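# Drop the towel in the pedal bin, lid closed

## Task

Get the towel inside the pedal bin, and leave the bin's lid closed over it once finished.

## Robot and tools

Robot: two arms, left_arm and right_arm, each ending in an identical five-finger right hand (so the hands are not mirrored). Calibrated bases in the scene frame: left_arm at (-0.019, +0.525, 0) m, right_arm at (+0.024, -0.641, 0) m. The scene frame has its origin at table-top height midway between the arms; +x points out over the table, +y toward left_arm, +z up. Arm names do not match image sides. A camera stand sits behind the arms.

Hand point: a spot fixed to each palm, 0.15 m out from the wrist flange along the fingers and 0.05 m in front of the palm. Its +z runs along straight fingers, +y out of the palm, +x across the palm away from the thumb. Straight fingertips sit 0.06-0.07 m beyond it along +z and 0.06 m behind it along -y. A wrist bracket on the little-finger side can collide with things, and with fingers level the wrist may hang up to 0.13 m (palm down) or 0.25 m (palm up) below the point and reach the table first.

The row: every motion argument is built from 28-number rows, values in [-1, 1], always covering both arms. Order: left_arm dx, dy, dz, rx, ry, rz; left hand little, ring, middle, index, thumb_bend, thumb_turn, force_limit, speed; then the same 14 for right_arm/right hand. dx..rz are offsets, not poses: they count from that arm's Hand target at the start of the action or move, along scene-frame axes, with rotation about the Hand target's position. 1.0 = 0.6 m of travel or 180 degrees; rx, ry, rz form one rotation vector. Sending six zeros re-requests the current Hand target. The controller clips commanded orientation to within 32 degrees of the measured one.

Hand numbers are absolute targets, not offsets. Fingers and thumb_bend: +1 straight/open, -1 curled/closed. thumb_turn: +1 beside the palm, -1 across in front of it (needed to grip an object roughly 0.035-0.065 m thick, or a handle down to 0.025 m). force_limit maps -1..+1 to about 0..10 N at the fingertip (0..15 N for the two thumb motors). speed runs from near zero at -1 to full at +0.48 and above; use -0.94 or lower for a gentle close. Nothing means 'unchanged': to keep a hand as is, resend its last executed eight numbers; if none were sent yet, use hand_measured plus hand_force_limit and hand_speed.

execute_actions(actions, cameras): actions is a list of actions; each action is a list of 1-15 rows, each row one 1/30 s step; short actions repeat their final row to 15 steps. Every row in an action counts from the same start pose. Images appear only for an empty actions list or when cameras names them (["all"], names, or []).

move(target, speed, blend, stop_force, zero, blocking, cameras): drives each hand point in a straight line toward target, which is one 28-number row or up to 15 rows; all rows count from the Hand targets at the start, not from each other. speed: m/s, 0.002-3.2, default 0.25 (turn rate up to twice that in rad/s), one value or one per target. blend: corner rounding in m for lists, default 0 (stop at each). stop_force: 4-120 N, one value for both arms; an arm's path ends when its wrist sensor feels that much push against its motion. Use it slowly; leave it out when backing away from a contact; it is unreliable for rotating moves and cannot be combined with blocking=false. zero (default true) re-zeros the force baseline before the move. Moves ignore obstacles and the other arm; avoid paths near an arm's own base. The result adds a 'move:' line such as done, off_target, moving, held or fault plus limits (paced = pose clipped, held = steps withheld).

wait(seconds 0-10), stop (brakes a running move), zoom_image(camera, region [x0,y0,x1,y1] pixels, max 504x504), show_instructions (reference pages), zero_wrist_force(arm), finished_scene(scene=1, optional; irreversible).

Cameras: cam_head_left, cam_head_right, cam_high, cam_left_wrist, cam_right_wrist, all 672x504; wrist cameras are fisheye and follow their arm.

Results: end_effector_position (m), end_effector_quat_wxyz, velocities in the scene frame; Hand target (the pose the next offsets start from; the hand often rests a little short, so send the remaining gap as an offset); joint positions and torques; Wrist force/torque in the flange's own axes plus the peak since last shown; hand_measured, hand_stopped_by (moving, target, force, stalled, fault), hand_load_n (positive = finger pushed open; a lost grip shows as load near 0), each in hand-number order. MOTOR HOT appears from 70 °C; 85 °C brakes the arm for 30-60 s.

Avoid: fast contacts and targets placed past a firm surface (arms are stiff; 150 ± 25 N or joint torque limits cause a 10 s fault stop); hitting fixed or heavy objects; any contact or squeezing between the two hands; excessive finger force; dropping or releasing moving items; the towel or anything else ending up off the table, which fails the job. Stretched or straining arms heat up.

Each tool is called after "Call:" as a command line: name --argument value for each argument, lists and objects as JSON in quotes; but a table of rows of numbers goes row by row, as --pt "numbers of a row", without its own name.

Reference images:

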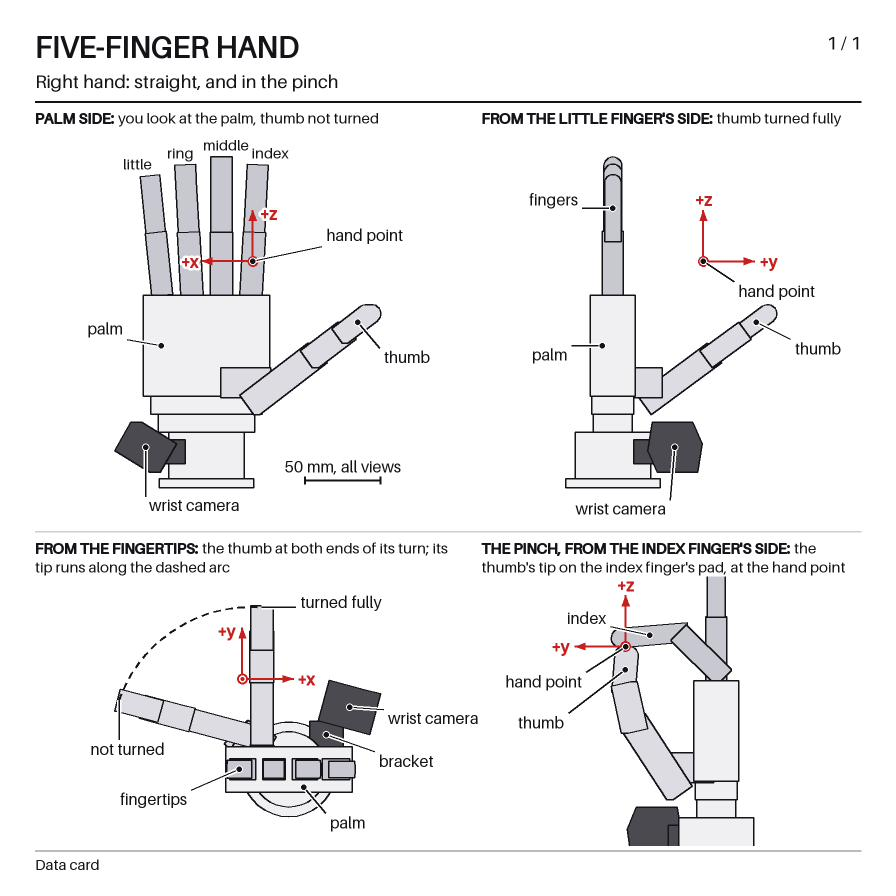

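## Session

Call:
execute_actions --actions '[]'

Scene clock: 0.00 s.
left_arm: end_effector_position=(+0.3498, +0.8365, +0.3011) hand_measured=(+1.000, +1.000, +1.000, +1.000, +1.000, +1.000) hand_load_n=(+0.0, +0.0, +0.0, +0.0, +0.0, +0.0) hand_stopped_by=(target, target, target, target, target, target) hand_force_limit=0.00 hand_speed=-0.80 end_effector_quat_wxyz=(-0.308, -0.293, +0.864, -0.268) | right_arm: end_effector_position=(+0.7815, +0.0497, +0.3350) hand_measured=(+1.000, +1.000, +1.000, +1.000, +1.000, +1.000) hand_load_n=(+0.0, +0.0, +0.0, +0.0, +0.0, -0.5) hand_stopped_by=(target, target, target, target, target, target) hand_force_limit=0.00 hand_speed=-0.80 end_effector_quat_wxyz=(-0.032, +0.093, +0.995, +0.016)
Joint positions: left_arm=[0.45 -1.174 1.747 1.747 1.999 -1.603] | right_arm=[0.498 -0.614 0.501 1.718 1.508 -0.859]
Joint velocities: within noise
Joint torques (N m): no reading
Motor temperatures (°C): left_arm=[39 34 38 36 38 41] | right_arm=[40 33 33 47 44 38]
Wrist force (N): no reading
Wrist torque (N m): no reading
Wrist force, peak (N): no reading
Hand target: left_arm +0.3498, +0.8365, +0.3011; -0.308, -0.293, +0.864, -0.268 | right_arm +0.7815, +0.0497, +0.3350; -0.032, +0.093, +0.995, +0.016

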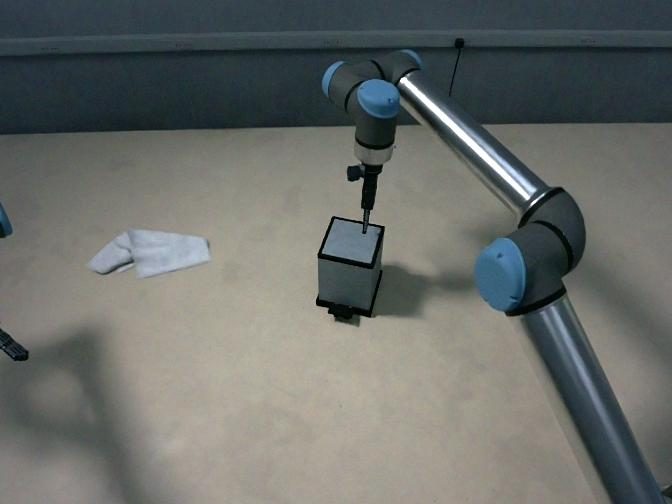

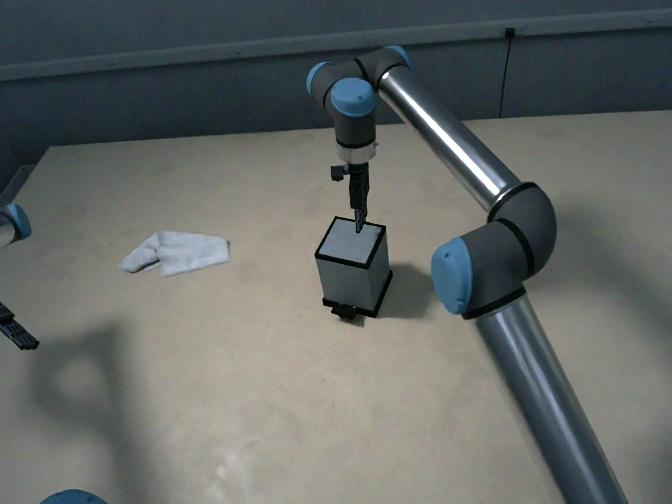

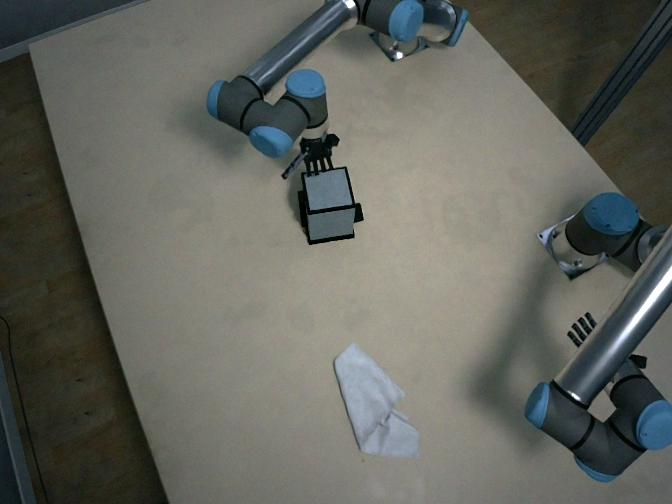

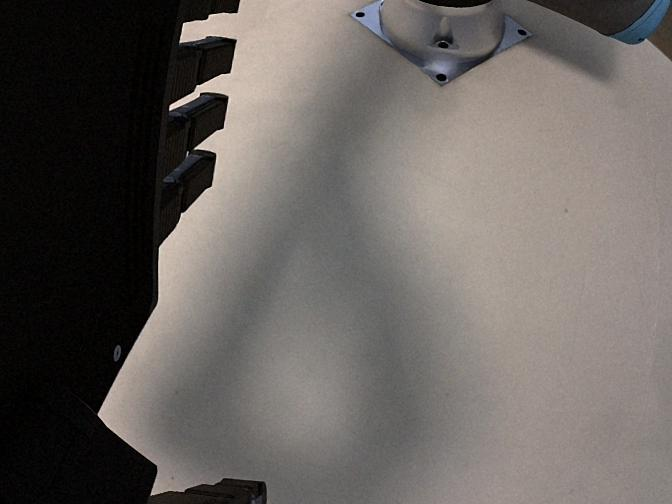

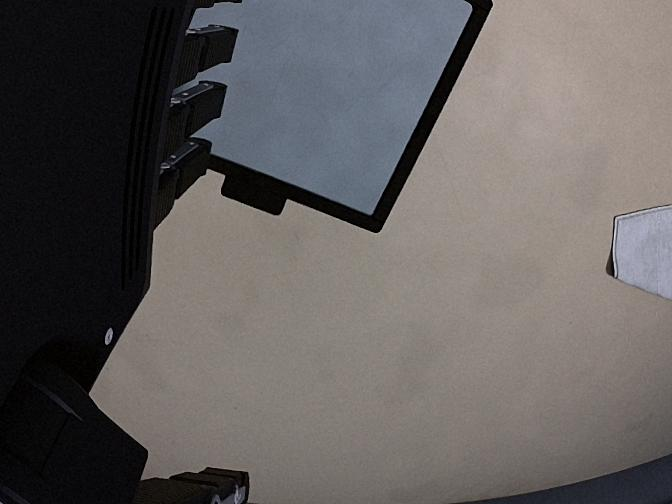

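Call:
zoom_image --camera "cam_head_left" --region '[280, 180, 440, 340]'

Call:
zoom_image --camera "cam_high" --region '[250, 120, 420, 270]'

Call:
zoom_image --camera "cam_high" --region '[310, 320, 450, 480]'

Call:
zoom_image --camera "cam_head_left" --region '[70, 210, 230, 300]'

Call:
zoom_image --camera "cam_head_right" --region '[280, 190, 420, 330]'

Scaled by 3.150 from the camera's 672x504 image, which has a finer 960x720 frame.

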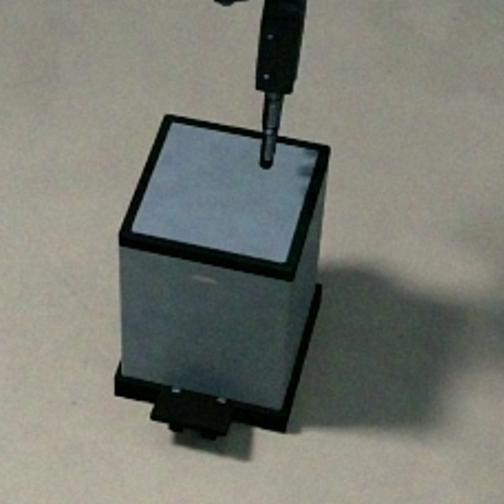

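Scaled by 2.965 from the camera's 672x504 image, which has a finer 960x720 frame.

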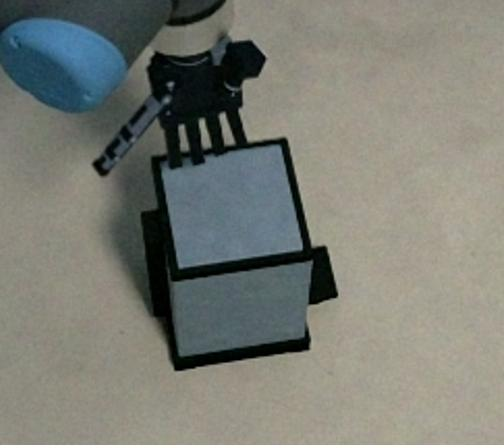

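Scaled by 3.150 from the camera's 672x504 image, which has a finer 960x720 frame.

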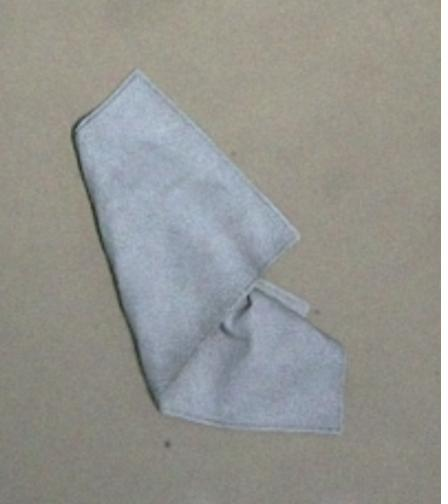

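Scaled by 3.150 from the camera's 672x504 image, which has a finer 960x720 frame.

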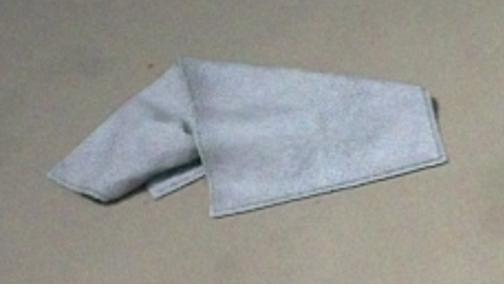

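Scaled by 3.600 from the camera's 672x504 image, which has a finer 960x720 frame.

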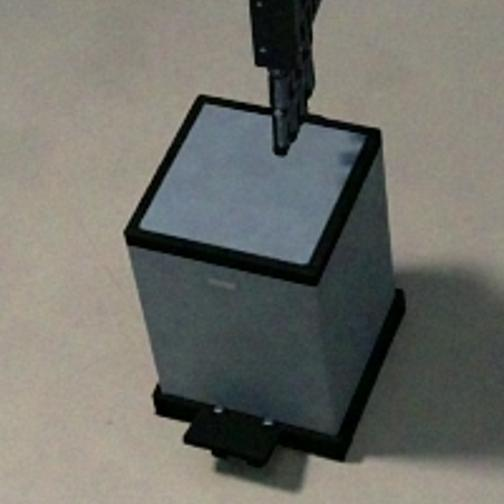

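Call:
move --pt "0.43 -0.17 -0.02 0.07 -0.121 0.1676 0.4 0.4 0.4 0.4 1 -1 0 0 -0.30 -0.083 0.075 0 0 0 -1 1 1 1 1 1 0 0" --pt "0.867 -0.344 -0.135 0.1392 -0.2418 0.3351 0.4 0.4 0.4 0.4 1 -1 0 0 -0.5025 0.017 -0.142 -0.2601 -0.2445 0.5181 -1 1 1 1 1 1 0 0" --blend 0.05 --speed 0.3 --cameras '["all"]'

Scene clock: 159.33 s.
left_arm: end_effector_position=(+0.8700, +0.6302, +0.2201) hand_measured=(+0.400, +0.400, +0.400, +0.400, +1.000, -1.000) hand_load_n=(+0.0, +0.0, +0.0, +0.0, +0.0, +0.0) hand_stopped_by=(target, target, target, target, target, target) hand_force_limit=0.00 hand_speed=0.00 end_effector_quat_wxyz=(+0.254, -0.616, +0.689, -0.286) | right_arm: end_effector_position=(+0.4800, +0.0599, +0.2498) hand_measured=(-1.000, +1.000, +1.000, +1.000, +1.000, +1.000) hand_load_n=(+0.0, +0.0, +0.0, +0.0, +0.0, +0.0) hand_stopped_by=(target, target, target, target, target, target) hand_force_limit=0.00 hand_speed=0.00 end_effector_quat_wxyz=(-0.326, +0.627, -0.627, +0.327)
Joint positions: left_arm=[-0.115 -1.11 1.454 0.442 1.572 -3.143] | right_arm=[0.914 -1.131 1.499 0.504 2.296 -2.474]
Joint torques (N m): left_arm=[-17.68 -61.35 -52.7 -2.04 -2.36 -2.75] | right_arm=[10.1 -90.64 -33.71 -0.95 -1.1 -2.14]
Wrist force (N): left_arm=[0.1 0.4 0.1] | right_arm=[-0.2 1.0 -0.7]
Wrist torque (N m): left_arm=[0.08 -0.03 0.22] | right_arm=[0.32 0.10 0.19]
Wrist force, peak (N): left_arm=[0.4 1.0 0.5] | right_arm=[-0.2 1.6 -0.5]
Hand target: left_arm +0.8700, +0.6301, +0.2201; +0.254, -0.616, +0.689, -0.286 | right_arm +0.4800, +0.0599, +0.2498; -0.326, +0.627, -0.627, +0.327
Off the commanded pose: left_arm 0.000 m, 0 deg | right_arm 0.000 m, 0 deg.
move: done
camera_calibration:
cam_left_wrist: T_world_to_cam=[[-0.704311, -0.152751, -0.693263, 0.86525], [-0.393967, 0.896491, 0.202715, -0.264265], [0.590539, 0.415897, -0.691588, -0.50514], [0, 0, 0, 1]] pos_world=[0.803599, 0.579166, 0.304067]
cam_right_wrist: T_world_to_cam=[[-0.540342, -0.282705, -0.792533, 0.474494], [-0.53837, 0.840008, 0.0674162, 0.19195], [0.646675, 0.463104, -0.606091, -0.0690048], [0, 0, 0, 1]] pos_world=[0.404353, 0.00485845, 0.321288]

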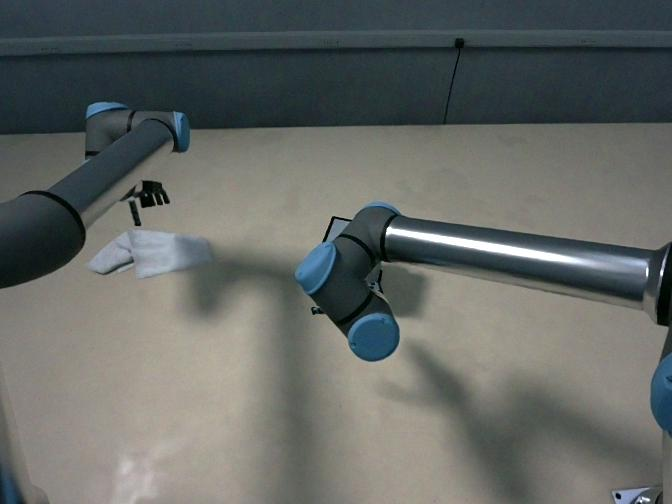

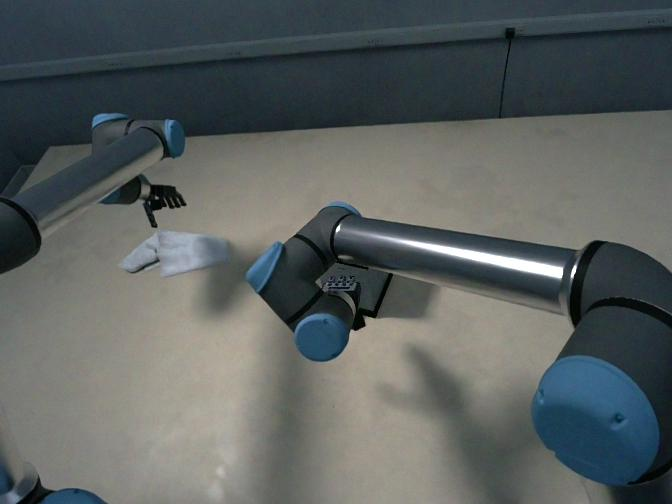

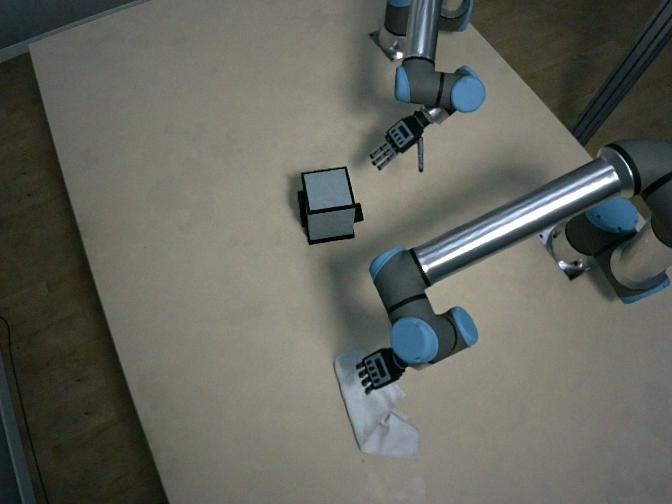

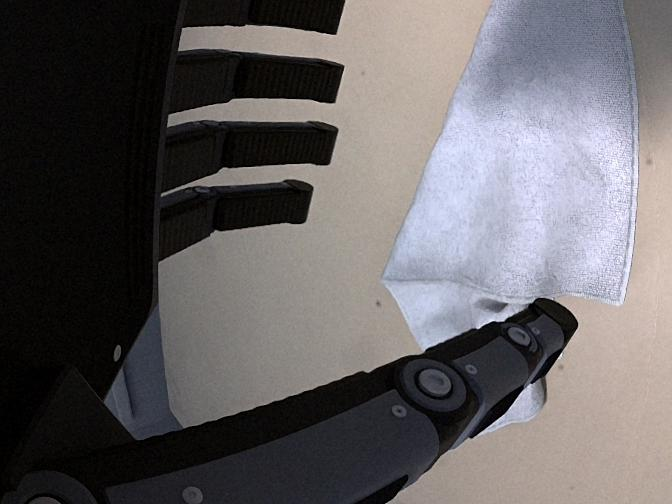

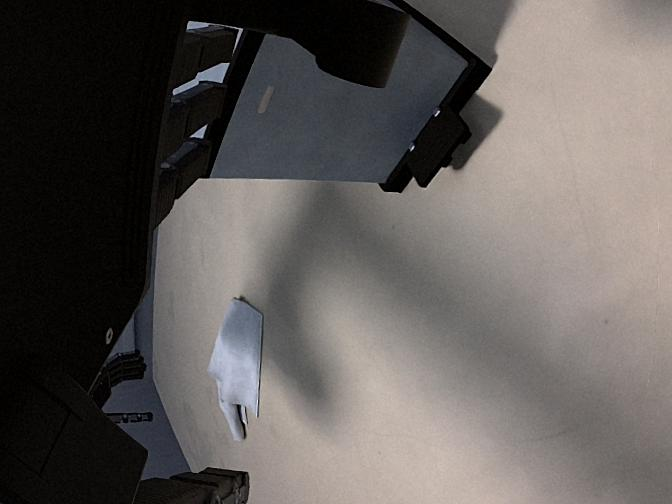

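Call:
zoom_image --camera "cam_right_wrist" --region '[340, 60, 520, 220]'

Call:
zoom_image --camera "cam_left_wrist" --region '[300, 0, 672, 504]'

Call:
zoom_image --camera "cam_high" --region '[310, 320, 450, 480]'

Scaled by 2.800 from the camera's 672x504 image, which has a finer 960x720 frame.

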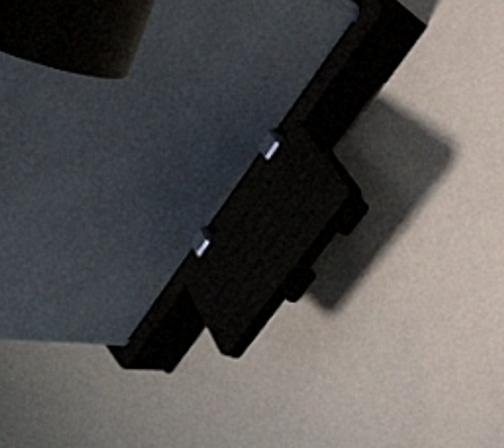

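Scaled by 1.000.

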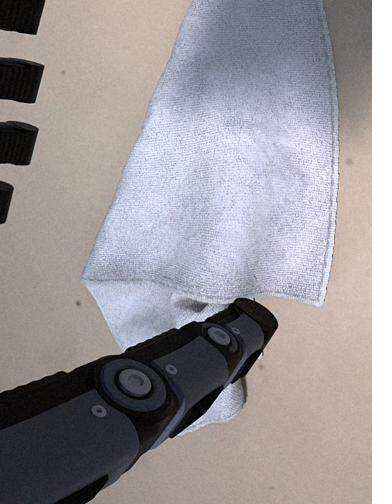

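Scaled by 3.150 from the camera's 672x504 image, which has a finer 960x720 frame.

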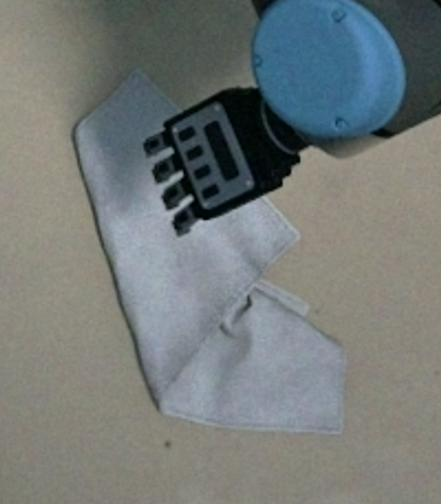

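Call:
move --target '[0, 0, -0.2335, 0, 0, 0, 0.4, 0.4, 0.4, 0.4, 1, -1, 0, 0, 0.1233, 0.0492, -0.25, 0, 0, 0, -1, 1, 1, 1, 1, 1, 0, 0]' --speed 0.2 --cameras '["all"]'

Scene clock: 179.03 s.
left_arm: end_effector_position=(+0.8701, +0.6301, +0.0801) hand_measured=(+0.400, +0.400, +0.400, +0.400, +1.000, -1.000) hand_load_n=(+0.0, +0.0, +0.0, +0.0, +0.0, +0.0) hand_stopped_by=(target, target, target, target, target, target) hand_force_limit=0.00 hand_speed=0.00 end_effector_quat_wxyz=(+0.254, -0.616, +0.689, -0.286) | right_arm: end_effector_position=(+0.5539, +0.0894, +0.0999) hand_measured=(-1.000, +1.000, +1.000, +1.000, +1.000, +1.000) hand_load_n=(+0.0, +0.0, +0.0, +0.0, +0.0, -0.5) hand_stopped_by=(target, target, target, target, target, target) hand_force_limit=0.00 hand_speed=0.00 end_effector_quat_wxyz=(-0.326, +0.627, -0.627, +0.327)
Joint positions: left_arm=[-0.115 -1.01 1.569 0.228 1.572 -3.143] | right_arm=[0.858 -0.943 1.483 0.297 2.26 -2.529]
Joint torques (N m): left_arm=[-1.86 -66.47 -25.05 -1.5 -1.9 1.02] | right_arm=[-13.19 -80.14 -43.87 -0.29 -1.08 -2.24]
Wrist force (N): left_arm=[0.2 0.5 0.0] | right_arm=[-0.2 0.8 -0.3]
Wrist torque (N m): left_arm=[0.11 -0.02 0.22] | right_arm=[0.27 0.07 0.17]
Wrist force, peak (N): left_arm=[0.1 1.4 1.0] | right_arm=[0.0 0.3 -2.0]
Hand target: left_arm +0.8700, +0.6301, +0.0800; +0.254, -0.616, +0.689, -0.286 | right_arm +0.5540, +0.0894, +0.0998; -0.326, +0.627, -0.627, +0.327
Off the commanded pose: left_arm 0.000 m, 0 deg | right_arm 0.000 m, 0 deg.
move: done
camera_calibration:
cam_left_wrist: T_world_to_cam=[[-0.704284, -0.152814, -0.693276, 0.768195], [-0.394016, 0.896481, 0.202667, -0.235742], [0.590538, 0.415897, -0.691588, -0.60192], [0, 0, 0, 1]] pos_world=[0.803599, 0.579066, 0.164067]
cam_right_wrist: T_world_to_cam=[[-0.540265, -0.282781, -0.792559, 0.403934], [-0.538483, 0.839938, 0.0673822, 0.217123], [0.646646, 0.463183, -0.606062, -0.221302], [0, 0, 0, 1]] pos_world=[0.478252, 0.0343581, 0.171388]

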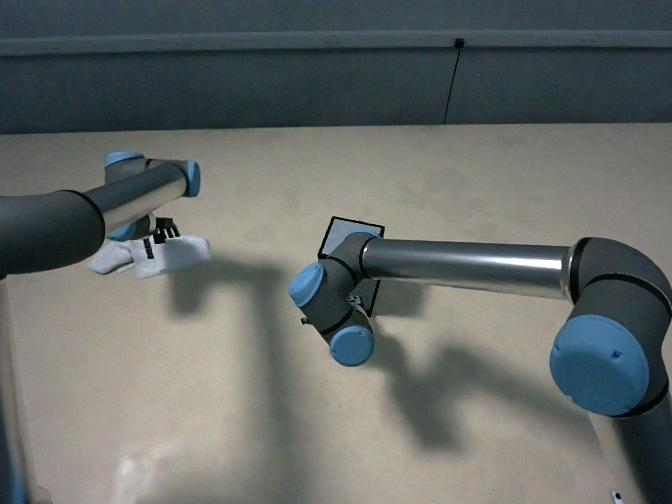

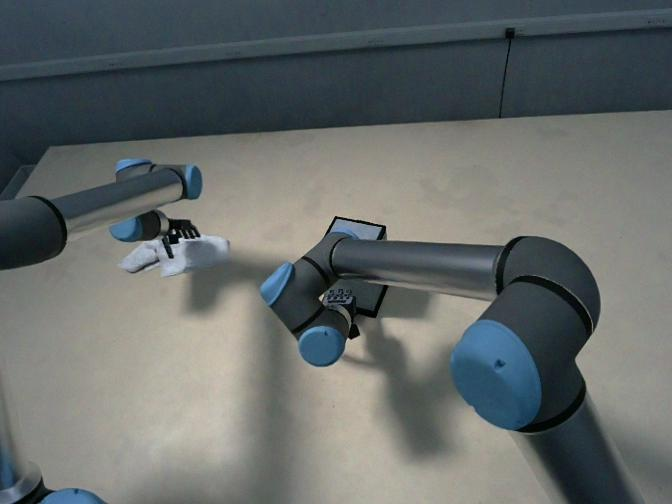

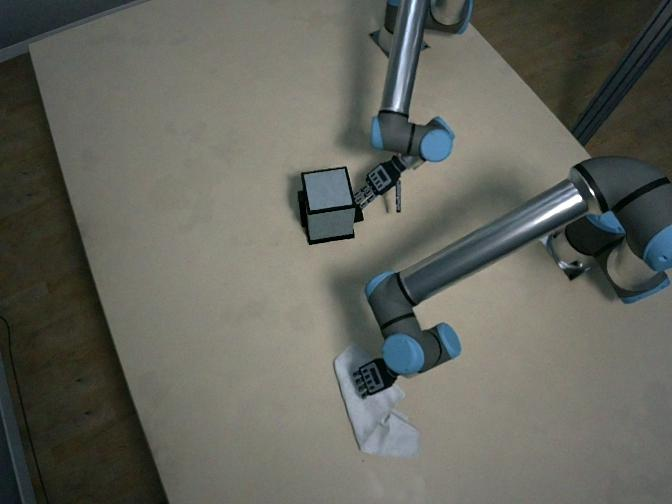

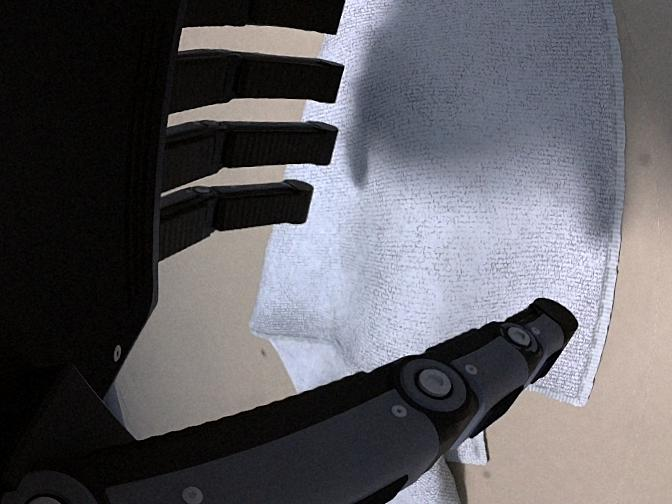

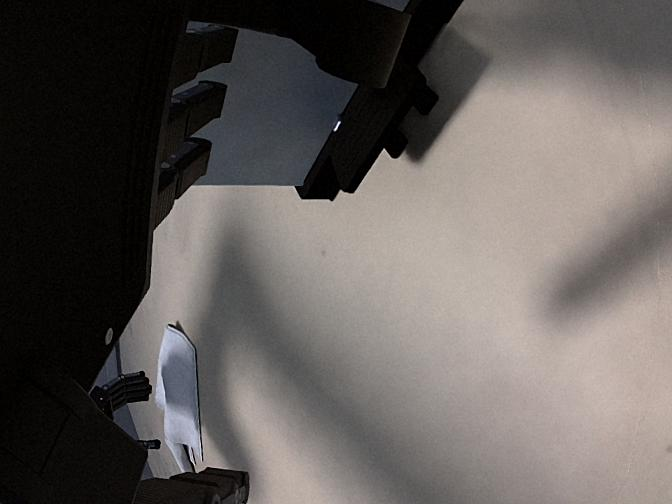

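Call:
move --target '[0, 0, -0.09, 0, 0, 0, 0.4, 0.4, 0.4, 0.4, 1, -1, 0, 0, 0, 0, 0, 0, 0, 0, -1, 1, 1, 1, 1, 1, 0, 0]' --speed 0.03 --stop_force 4 --cameras '["cam_left_wrist", "cam_head_left", "cam_head_right"]'

Scene clock: 185.00 s.
left_arm: end_effector_position=(+0.8700, +0.6301, +0.0377) hand_measured=(+0.400, +0.400, +0.400, +0.400, +1.000, -1.000) hand_load_n=(+0.0, +0.0, +0.0, +0.0, +0.0, +0.0) hand_stopped_by=(target, target, target, target, target, target) hand_force_limit=0.00 hand_speed=0.00 end_effector_quat_wxyz=(+0.254, -0.616, +0.689, -0.286) | right_arm: end_effector_position=(+0.5540, +0.0894, +0.0998) hand_measured=(-1.000, +1.000, +1.000, +1.000, +1.000, +1.000) hand_load_n=(+0.0, +0.0, +0.0, +0.0, +0.0, +0.0) hand_stopped_by=(target, target, target, target, target, target) hand_force_limit=0.00 hand_speed=0.00 end_effector_quat_wxyz=(-0.326, +0.627, -0.627, +0.327)
Joint positions: left_arm=[-0.115 -0.971 1.592 0.166 1.572 -3.143] | right_arm=[0.858 -0.943 1.483 0.297 2.259 -2.529]
Joint torques (N m): left_arm=[14.46 -93.17 -44.75 5.49 -2.26 1.01] | right_arm=[-11.23 -75.65 -43.92 -0.44 -1.2 -2.91]
Wrist force (N): left_arm=[0.2 -2.1 -3.3] | right_arm=[0.1 1.0 -0.4]
Wrist torque (N m): left_arm=[0.25 0.04 0.16] | right_arm=[0.30 0.04 0.19]
Wrist force, peak (N): left_arm=[0.4 -5.5 -7.6] | right_arm=[-0.1 1.4 -0.5]
Hand target: left_arm +0.8700, +0.6301, +0.0377; +0.254, -0.616, +0.689, -0.286 (not the last commanded pose) | right_arm +0.5540, +0.0894, +0.0998; -0.326, +0.627, -0.627, +0.327
Off the commanded pose: left_arm 0.012 m, 0 deg | right_arm 0.000 m, 0 deg.
move: contact (left_arm)
camera_calibration:
cam_left_wrist: T_world_to_cam=[[-0.704311, -0.152751, -0.693263, 0.738799], [-0.393967, 0.896491, 0.202715, -0.22729], [0.590539, 0.415897, -0.691588, -0.631286], [0, 0, 0, 1]] pos_world=[0.803599, 0.579166, 0.121667]
Images, in order (width x height): cam_head_left 672x504, cam_head_right 672x504, cam_left_wrist 672x504.

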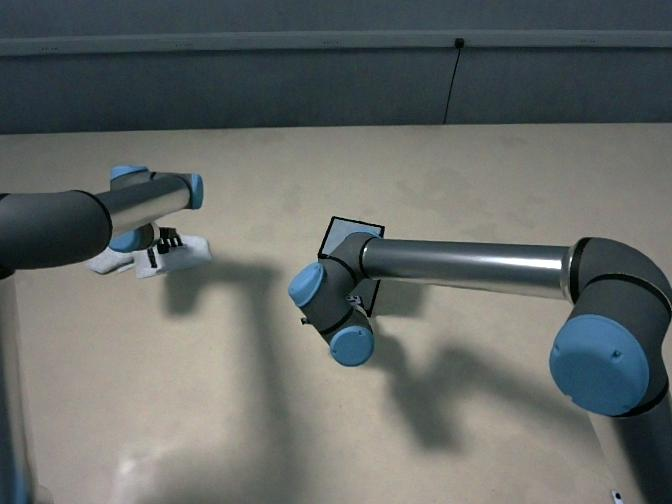

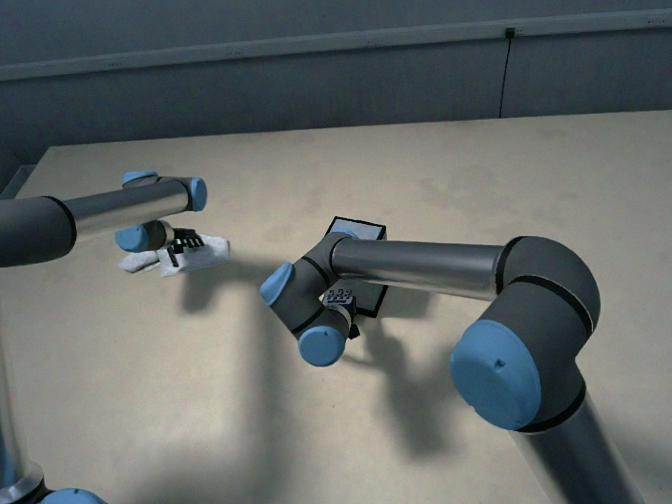

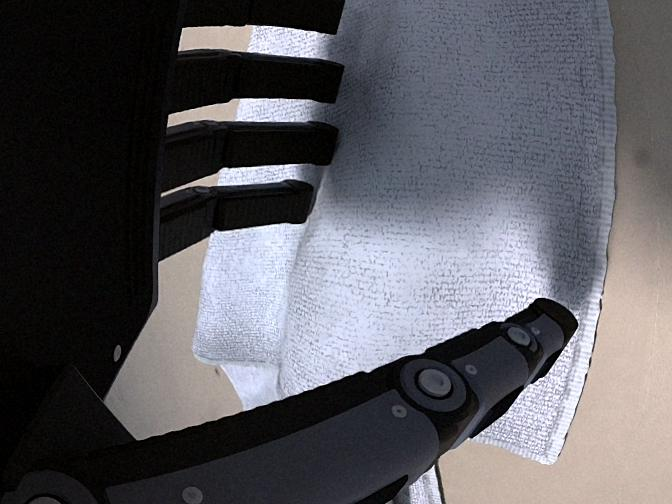

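Call:
move --target '[0, 0, 0.03, -0.0063, -0.0552, 0, 0.4, 0.4, 0.4, 0.4, 1, -1, 0, 0, 0, 0, 0, 0, 0, 0, -1, 1, 1, 1, 1, 1, 0, 0]' --speed 0.15

Call:
move --target '[0, 0, -0.1, 0, 0, 0, 0.4, 0.4, 0.4, 0.4, 1, -1, 0, 0, 0, 0, 0, 0, 0, 0, -1, 1, 1, 1, 1, 1, 0, 0]' --speed 0.025 --stop_force 4 --cameras '["cam_left_wrist", "cam_head_left", "cam_head_right"]'

Scene clock: 195.80 s.
left_arm: end_effector_position=(+0.8700, +0.6302, +0.0557) hand_measured=(+0.400, +0.400, +0.400, +0.400, +1.000, -1.000) hand_load_n=(+0.0, +0.0, +0.0, +0.0, +0.0, +0.0) hand_stopped_by=(target, target, target, target, target, target) hand_force_limit=0.00 hand_speed=0.00 end_effector_quat_wxyz=(+0.306, -0.591, +0.662, -0.345) | right_arm: end_effector_position=(+0.5540, +0.0894, +0.0998) hand_measured=(-1.000, +1.000, +1.000, +1.000, +1.000, +1.000) hand_load_n=(+0.0, +0.0, +0.0, +0.0, +0.0, +0.0) hand_stopped_by=(target, target, target, target, target, target) hand_force_limit=0.00 hand_speed=0.00 end_effector_quat_wxyz=(-0.326, +0.627, -0.627, +0.327)
Joint positions: left_arm=[-0.115 -1.045 1.712 -0.055 1.572 -3.143] | right_arm=[0.858 -0.943 1.483 0.297 2.259 -2.529]
Joint torques (N m): left_arm=[-0.65 -91.11 -22.82 -3.07 -2.16 -1.31] | right_arm=[-9.51 -75.75 -43.6 -0.44 -0.88 -2.34]
Wrist force (N): left_arm=[0.2 0.5 -0.1] | right_arm=[-0.4 0.9 -0.3]
Wrist torque (N m): left_arm=[0.11 0.02 0.23] | right_arm=[0.29 0.12 0.16]
Wrist force, peak (N): left_arm=[0.0 -2.6 -3.5] | right_arm=[-0.2 1.3 -0.2]
Hand target: left_arm +0.8700, +0.6301, +0.0557; +0.306, -0.591, +0.662, -0.345 | right_arm +0.5540, +0.0894, +0.0998; -0.326, +0.627, -0.627, +0.327
Off the commanded pose: left_arm 0.000 m, 0 deg | right_arm 0.000 m, 0 deg.
move: done

Scene clock: 198.10 s.
left_arm: end_effector_position=(+0.8700, +0.6301, +0.0298) hand_measured=(+0.400, +0.400, +0.400, +0.400, +1.000, -1.000) hand_load_n=(+0.0, +0.0, +0.5, +0.0, +0.0, +0.0) hand_stopped_by=(target, target, target, target, target, target) hand_force_limit=0.00 hand_speed=0.00 end_effector_quat_wxyz=(+0.306, -0.591, +0.662, -0.345) | right_arm: end_effector_position=(+0.5540, +0.0894, +0.0998) hand_measured=(-1.000, +1.000, +1.000, +1.000, +1.000, +1.000) hand_load_n=(+0.0, -0.5, +0.0, +0.0, +0.0, -0.5) hand_stopped_by=(target, target, target, target, target, target) hand_force_limit=0.00 hand_speed=0.00 end_effector_quat_wxyz=(-0.326, +0.627, -0.627, +0.327)
Joint positions: left_arm=[-0.115 -1.018 1.724 -0.095 1.572 -3.143] | right_arm=[0.858 -0.943 1.483 0.297 2.259 -2.529]
Joint torques (N m): left_arm=[-13.88 -90.08 -43.22 4.82 -1.77 0.71] | right_arm=[-10.38 -78.54 -44.36 0 -0.64 -2.39]
Wrist force (N): left_arm=[0.1 -2.2 -2.4] | right_arm=[-0.1 0.9 -0.3]
Wrist torque (N m): left_arm=[0.21 0.06 0.16] | right_arm=[0.28 0.06 0.18]
Wrist force, peak (N): left_arm=[0.4 -4.9 -4.9] | right_arm=[-0.2 1.3 -0.1]
Hand target: left_arm +0.8700, +0.6302, +0.0298; +0.306, -0.591, +0.662, -0.345 (not the last commanded pose) | right_arm +0.5540, +0.0894, +0.0998; -0.326, +0.627, -0.627, +0.327
Off the commanded pose: left_arm 0.034 m, 0 deg | right_arm 0.000 m, 0 deg.
move: contact (left_arm)
camera_calibration:
cam_left_wrist: T_world_to_cam=[[-0.574331, -0.167644, -0.801273, 0.632925], [-0.421597, 0.899592, 0.113974, -0.200954], [0.701712, 0.403273, -0.587342, -0.728617], [0, 0, 0, 1]] pos_world=[0.790067, 0.580715, 0.102102]
Images, in order (width x height): cam_head_left 672x504, cam_head_right 672x504, cam_left_wrist 672x504.

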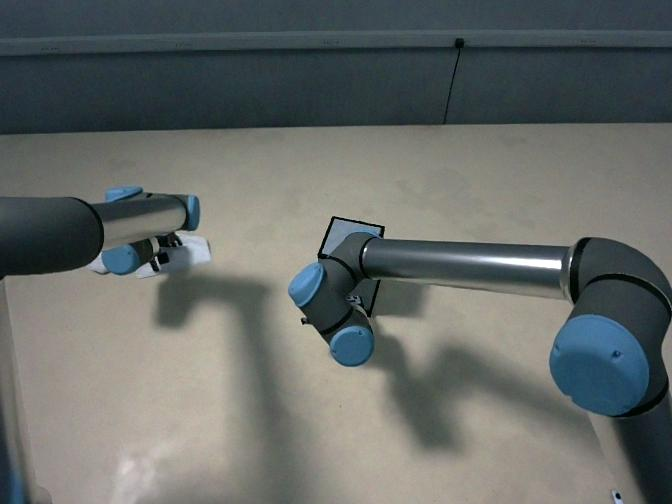

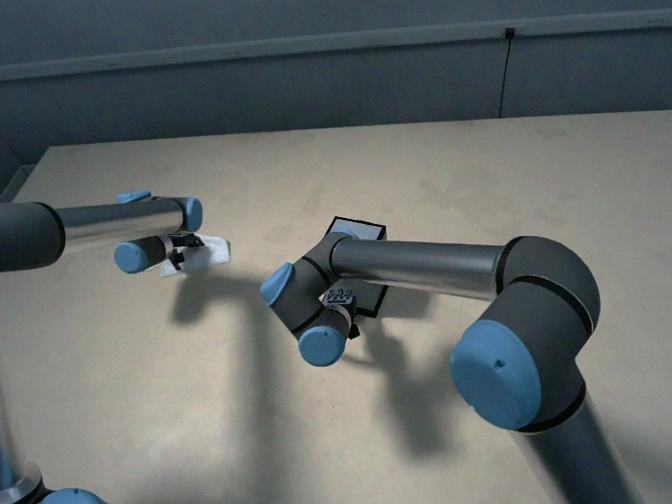

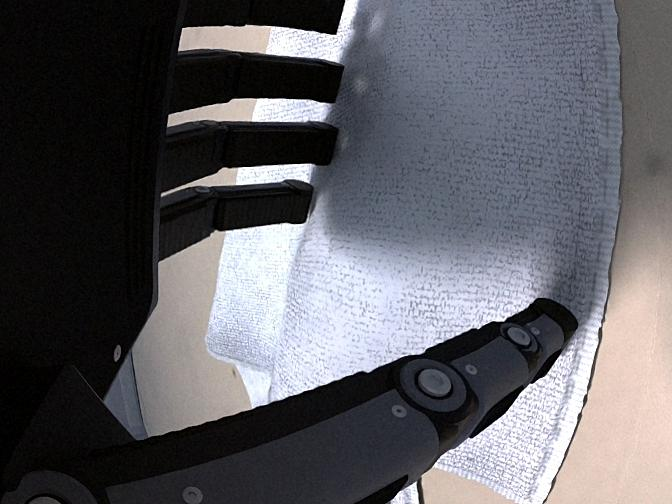

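Call:
move --target '[0, 0, -0.0167, 0, 0, 0, -0.45, -0.45, -0.45, -0.45, -0.1, -1, 0, -0.8, 0, 0, 0, 0, 0, 0, -1, 1, 1, 1, 1, 1, 0, 0]' --speed 0.006 --stop_force 12 --cameras '["cam_left_wrist", "cam_head_left", "cam_high"]'

Scene clock: 206.70 s.
left_arm: end_effector_position=(+0.8703, +0.6301, +0.0284) hand_measured=(-0.450, +0.032, +0.366, +0.200, -0.100, -1.000) hand_load_n=(+0.0, +3.5, +3.5, +2.5, +1.0, +0.0) hand_stopped_by=(target, force, force, force, target, target) hand_force_limit=0.00 hand_speed=-0.80 end_effector_quat_wxyz=(+0.307, -0.591, +0.662, -0.345) | right_arm: end_effector_position=(+0.5540, +0.0894, +0.0998) hand_measured=(-1.000, +1.000, +1.000, +1.000, +1.000, +1.000) hand_load_n=(+0.0, +0.0, +0.0, +0.0, +0.0, +0.0) hand_stopped_by=(target, target, target, target, target, target) hand_force_limit=0.00 hand_speed=0.00 end_effector_quat_wxyz=(-0.326, +0.627, -0.627, +0.327)
Joint positions: left_arm=[-0.115 -1.016 1.725 -0.097 1.572 -3.143] | right_arm=[0.858 -0.943 1.483 0.297 2.259 -2.529]
Joint torques (N m): left_arm=[-3.53 -75.8 -31.19 7.19 -0.63 -0.87] | right_arm=[-10.05 -75.93 -44.05 -0.55 -0.73 -2.69]
Wrist force (N): left_arm=[-0.5 -13.9 -7.1] | right_arm=[-0.2 0.9 -0.3]
Wrist torque (N m): left_arm=[0.75 0.19 -0.10] | right_arm=[0.28 0.08 0.17]
Wrist force, peak (N): left_arm=[0.0 -17.7 -6.7] | right_arm=[-0.2 1.4 -0.5]
Hand target: left_arm +0.8703, +0.6301, +0.0284; +0.307, -0.591, +0.662, -0.345 (not the last commanded pose) | right_arm +0.5540, +0.0894, +0.0998; -0.326, +0.627, -0.627, +0.327
Off the commanded pose: left_arm 0.009 m, 0 deg | right_arm 0.000 m, 0 deg.
move: contact (left_arm)
camera_calibration:
cam_left_wrist: T_world_to_cam=[[-0.574026, -0.167657, -0.80149, 0.631551], [-0.421592, 0.899621, 0.11376, -0.20065], [0.701965, 0.403203, -0.587088, -0.729712], [0, 0, 0, 1]] pos_world=[0.790166, 0.580615, 0.100602]
Images, in order (width x height): cam_head_left 672x504, cam_high 672x504, cam_left_wrist 672x504.

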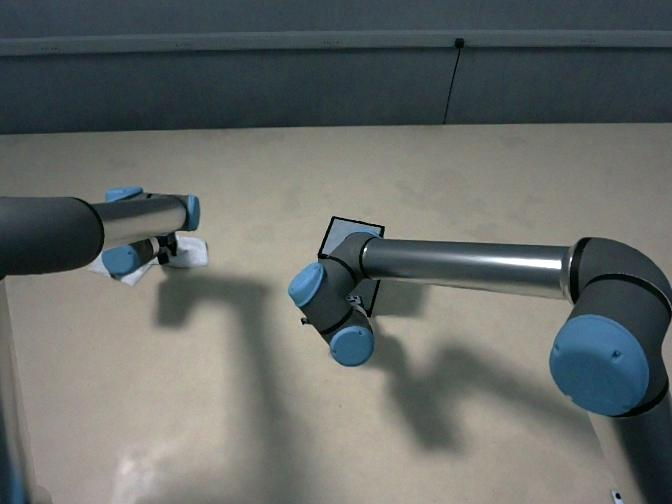

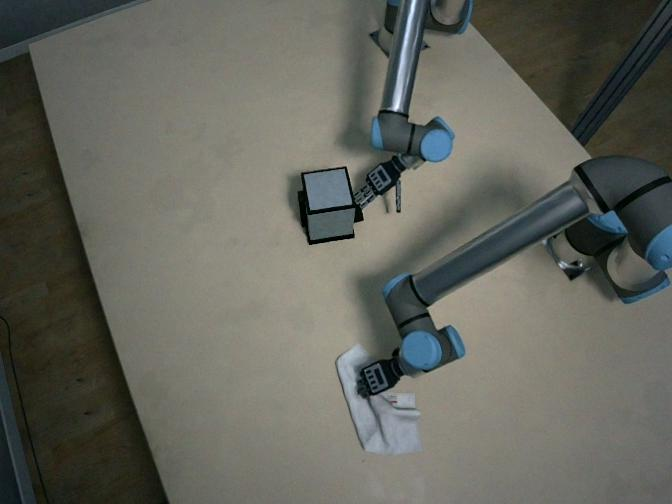

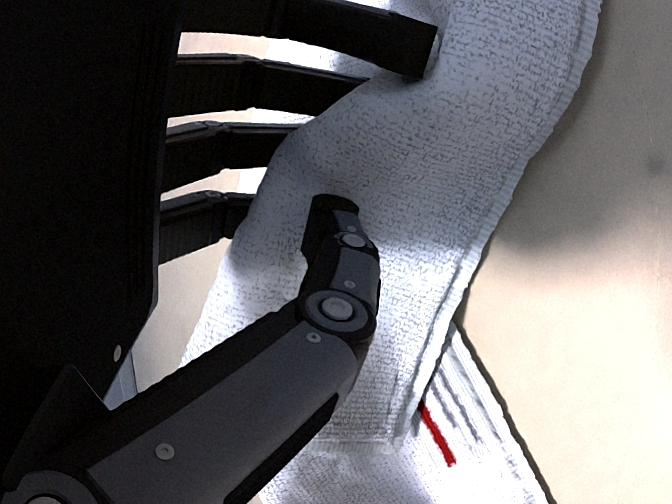

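Call:
move --target '[0, 0, 0.004, 0, 0, 0, -0.7, -0.6, -0.6, -0.6, -0.5, -1, 0.6, -0.8, 0, 0, 0, 0, 0, 0, -1, 1, 1, 1, 1, 1, 0, 0]' --speed 0.01 --cameras '["cam_left_wrist", "cam_head_right", "cam_high"]'

Scene clock: 212.70 s.
left_arm: end_effector_position=(+0.8702, +0.6301, +0.0308) hand_measured=(-0.700, -0.600, +0.332, +0.074, -0.500, -1.000) hand_load_n=(+0.0, +0.0, -0.5, +0.0, +0.0, +0.0) hand_stopped_by=(target, target, force, force, target, target) hand_force_limit=0.60 hand_speed=-0.80 end_effector_quat_wxyz=(+0.307, -0.591, +0.662, -0.345) | right_arm: end_effector_position=(+0.5540, +0.0894, +0.0998) hand_measured=(-1.000, +1.000, +1.000, +1.000, +1.000, +1.000) hand_load_n=(+0.0, +0.0, +0.0, +0.0, +0.0, +0.0) hand_stopped_by=(target, target, target, target, target, target) hand_force_limit=0.00 hand_speed=0.00 end_effector_quat_wxyz=(-0.326, +0.627, -0.627, +0.327)
Joint positions: left_arm=[-0.115 -1.018 1.724 -0.094 1.572 -3.143] | right_arm=[0.858 -0.943 1.483 0.297 2.259 -2.529]
Joint torques (N m): left_arm=[-3.81 -87.16 -42.76 2.91 -0.82 -1.07] | right_arm=[-8.98 -77.87 -42.38 -0.2 -1 -2.05]
Wrist force (N): left_arm=[-0.1 -2.5 -3.7] | right_arm=[-0.1 0.7 -0.6]
Wrist torque (N m): left_arm=[0.26 0.14 0.13] | right_arm=[0.27 0.08 0.17]
Wrist force, peak (N): left_arm=[0.2 -15.9 -4.9] | right_arm=[0.3 1.3 -0.6]
Hand target: left_arm +0.8703, +0.6301, +0.0308; +0.307, -0.591, +0.662, -0.345 | right_arm +0.5540, +0.0894, +0.0998; -0.326, +0.627, -0.627, +0.327
Off the commanded pose: left_arm 0.000 m, 0 deg | right_arm 0.000 m, 0 deg.
move: done
camera_calibration:
cam_left_wrist: T_world_to_cam=[[-0.574026, -0.167657, -0.80149, 0.633474], [-0.421592, 0.899621, 0.11376, -0.200923], [0.701965, 0.403203, -0.587088, -0.728303], [0, 0, 0, 1]] pos_world=[0.790166, 0.580615, 0.103002]
Images, in order (width x height): cam_head_right 672x504, cam_high 672x504, cam_left_wrist 672x504.

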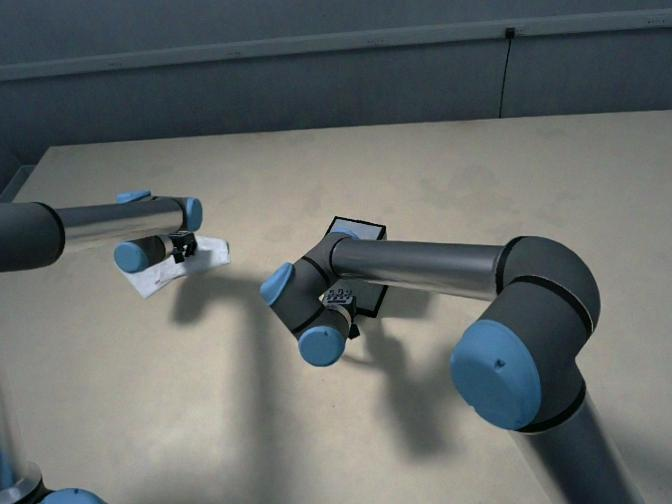

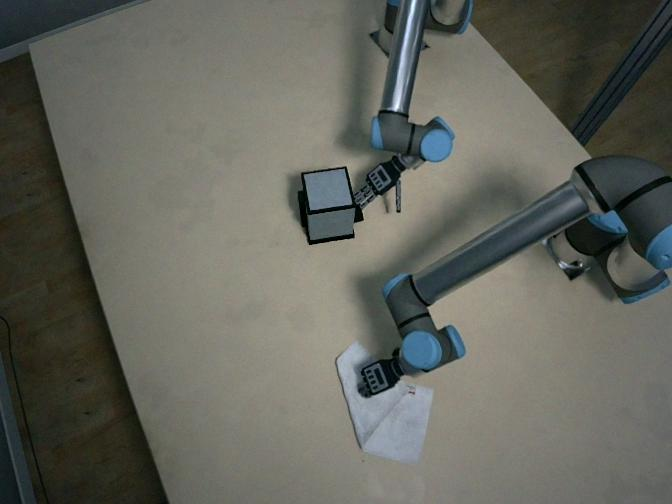

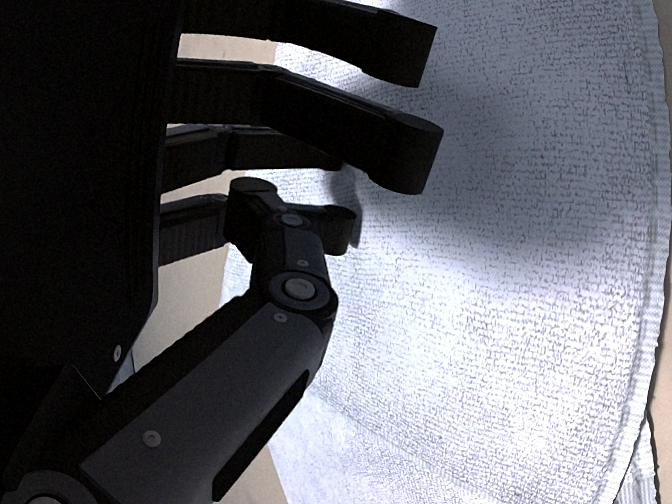

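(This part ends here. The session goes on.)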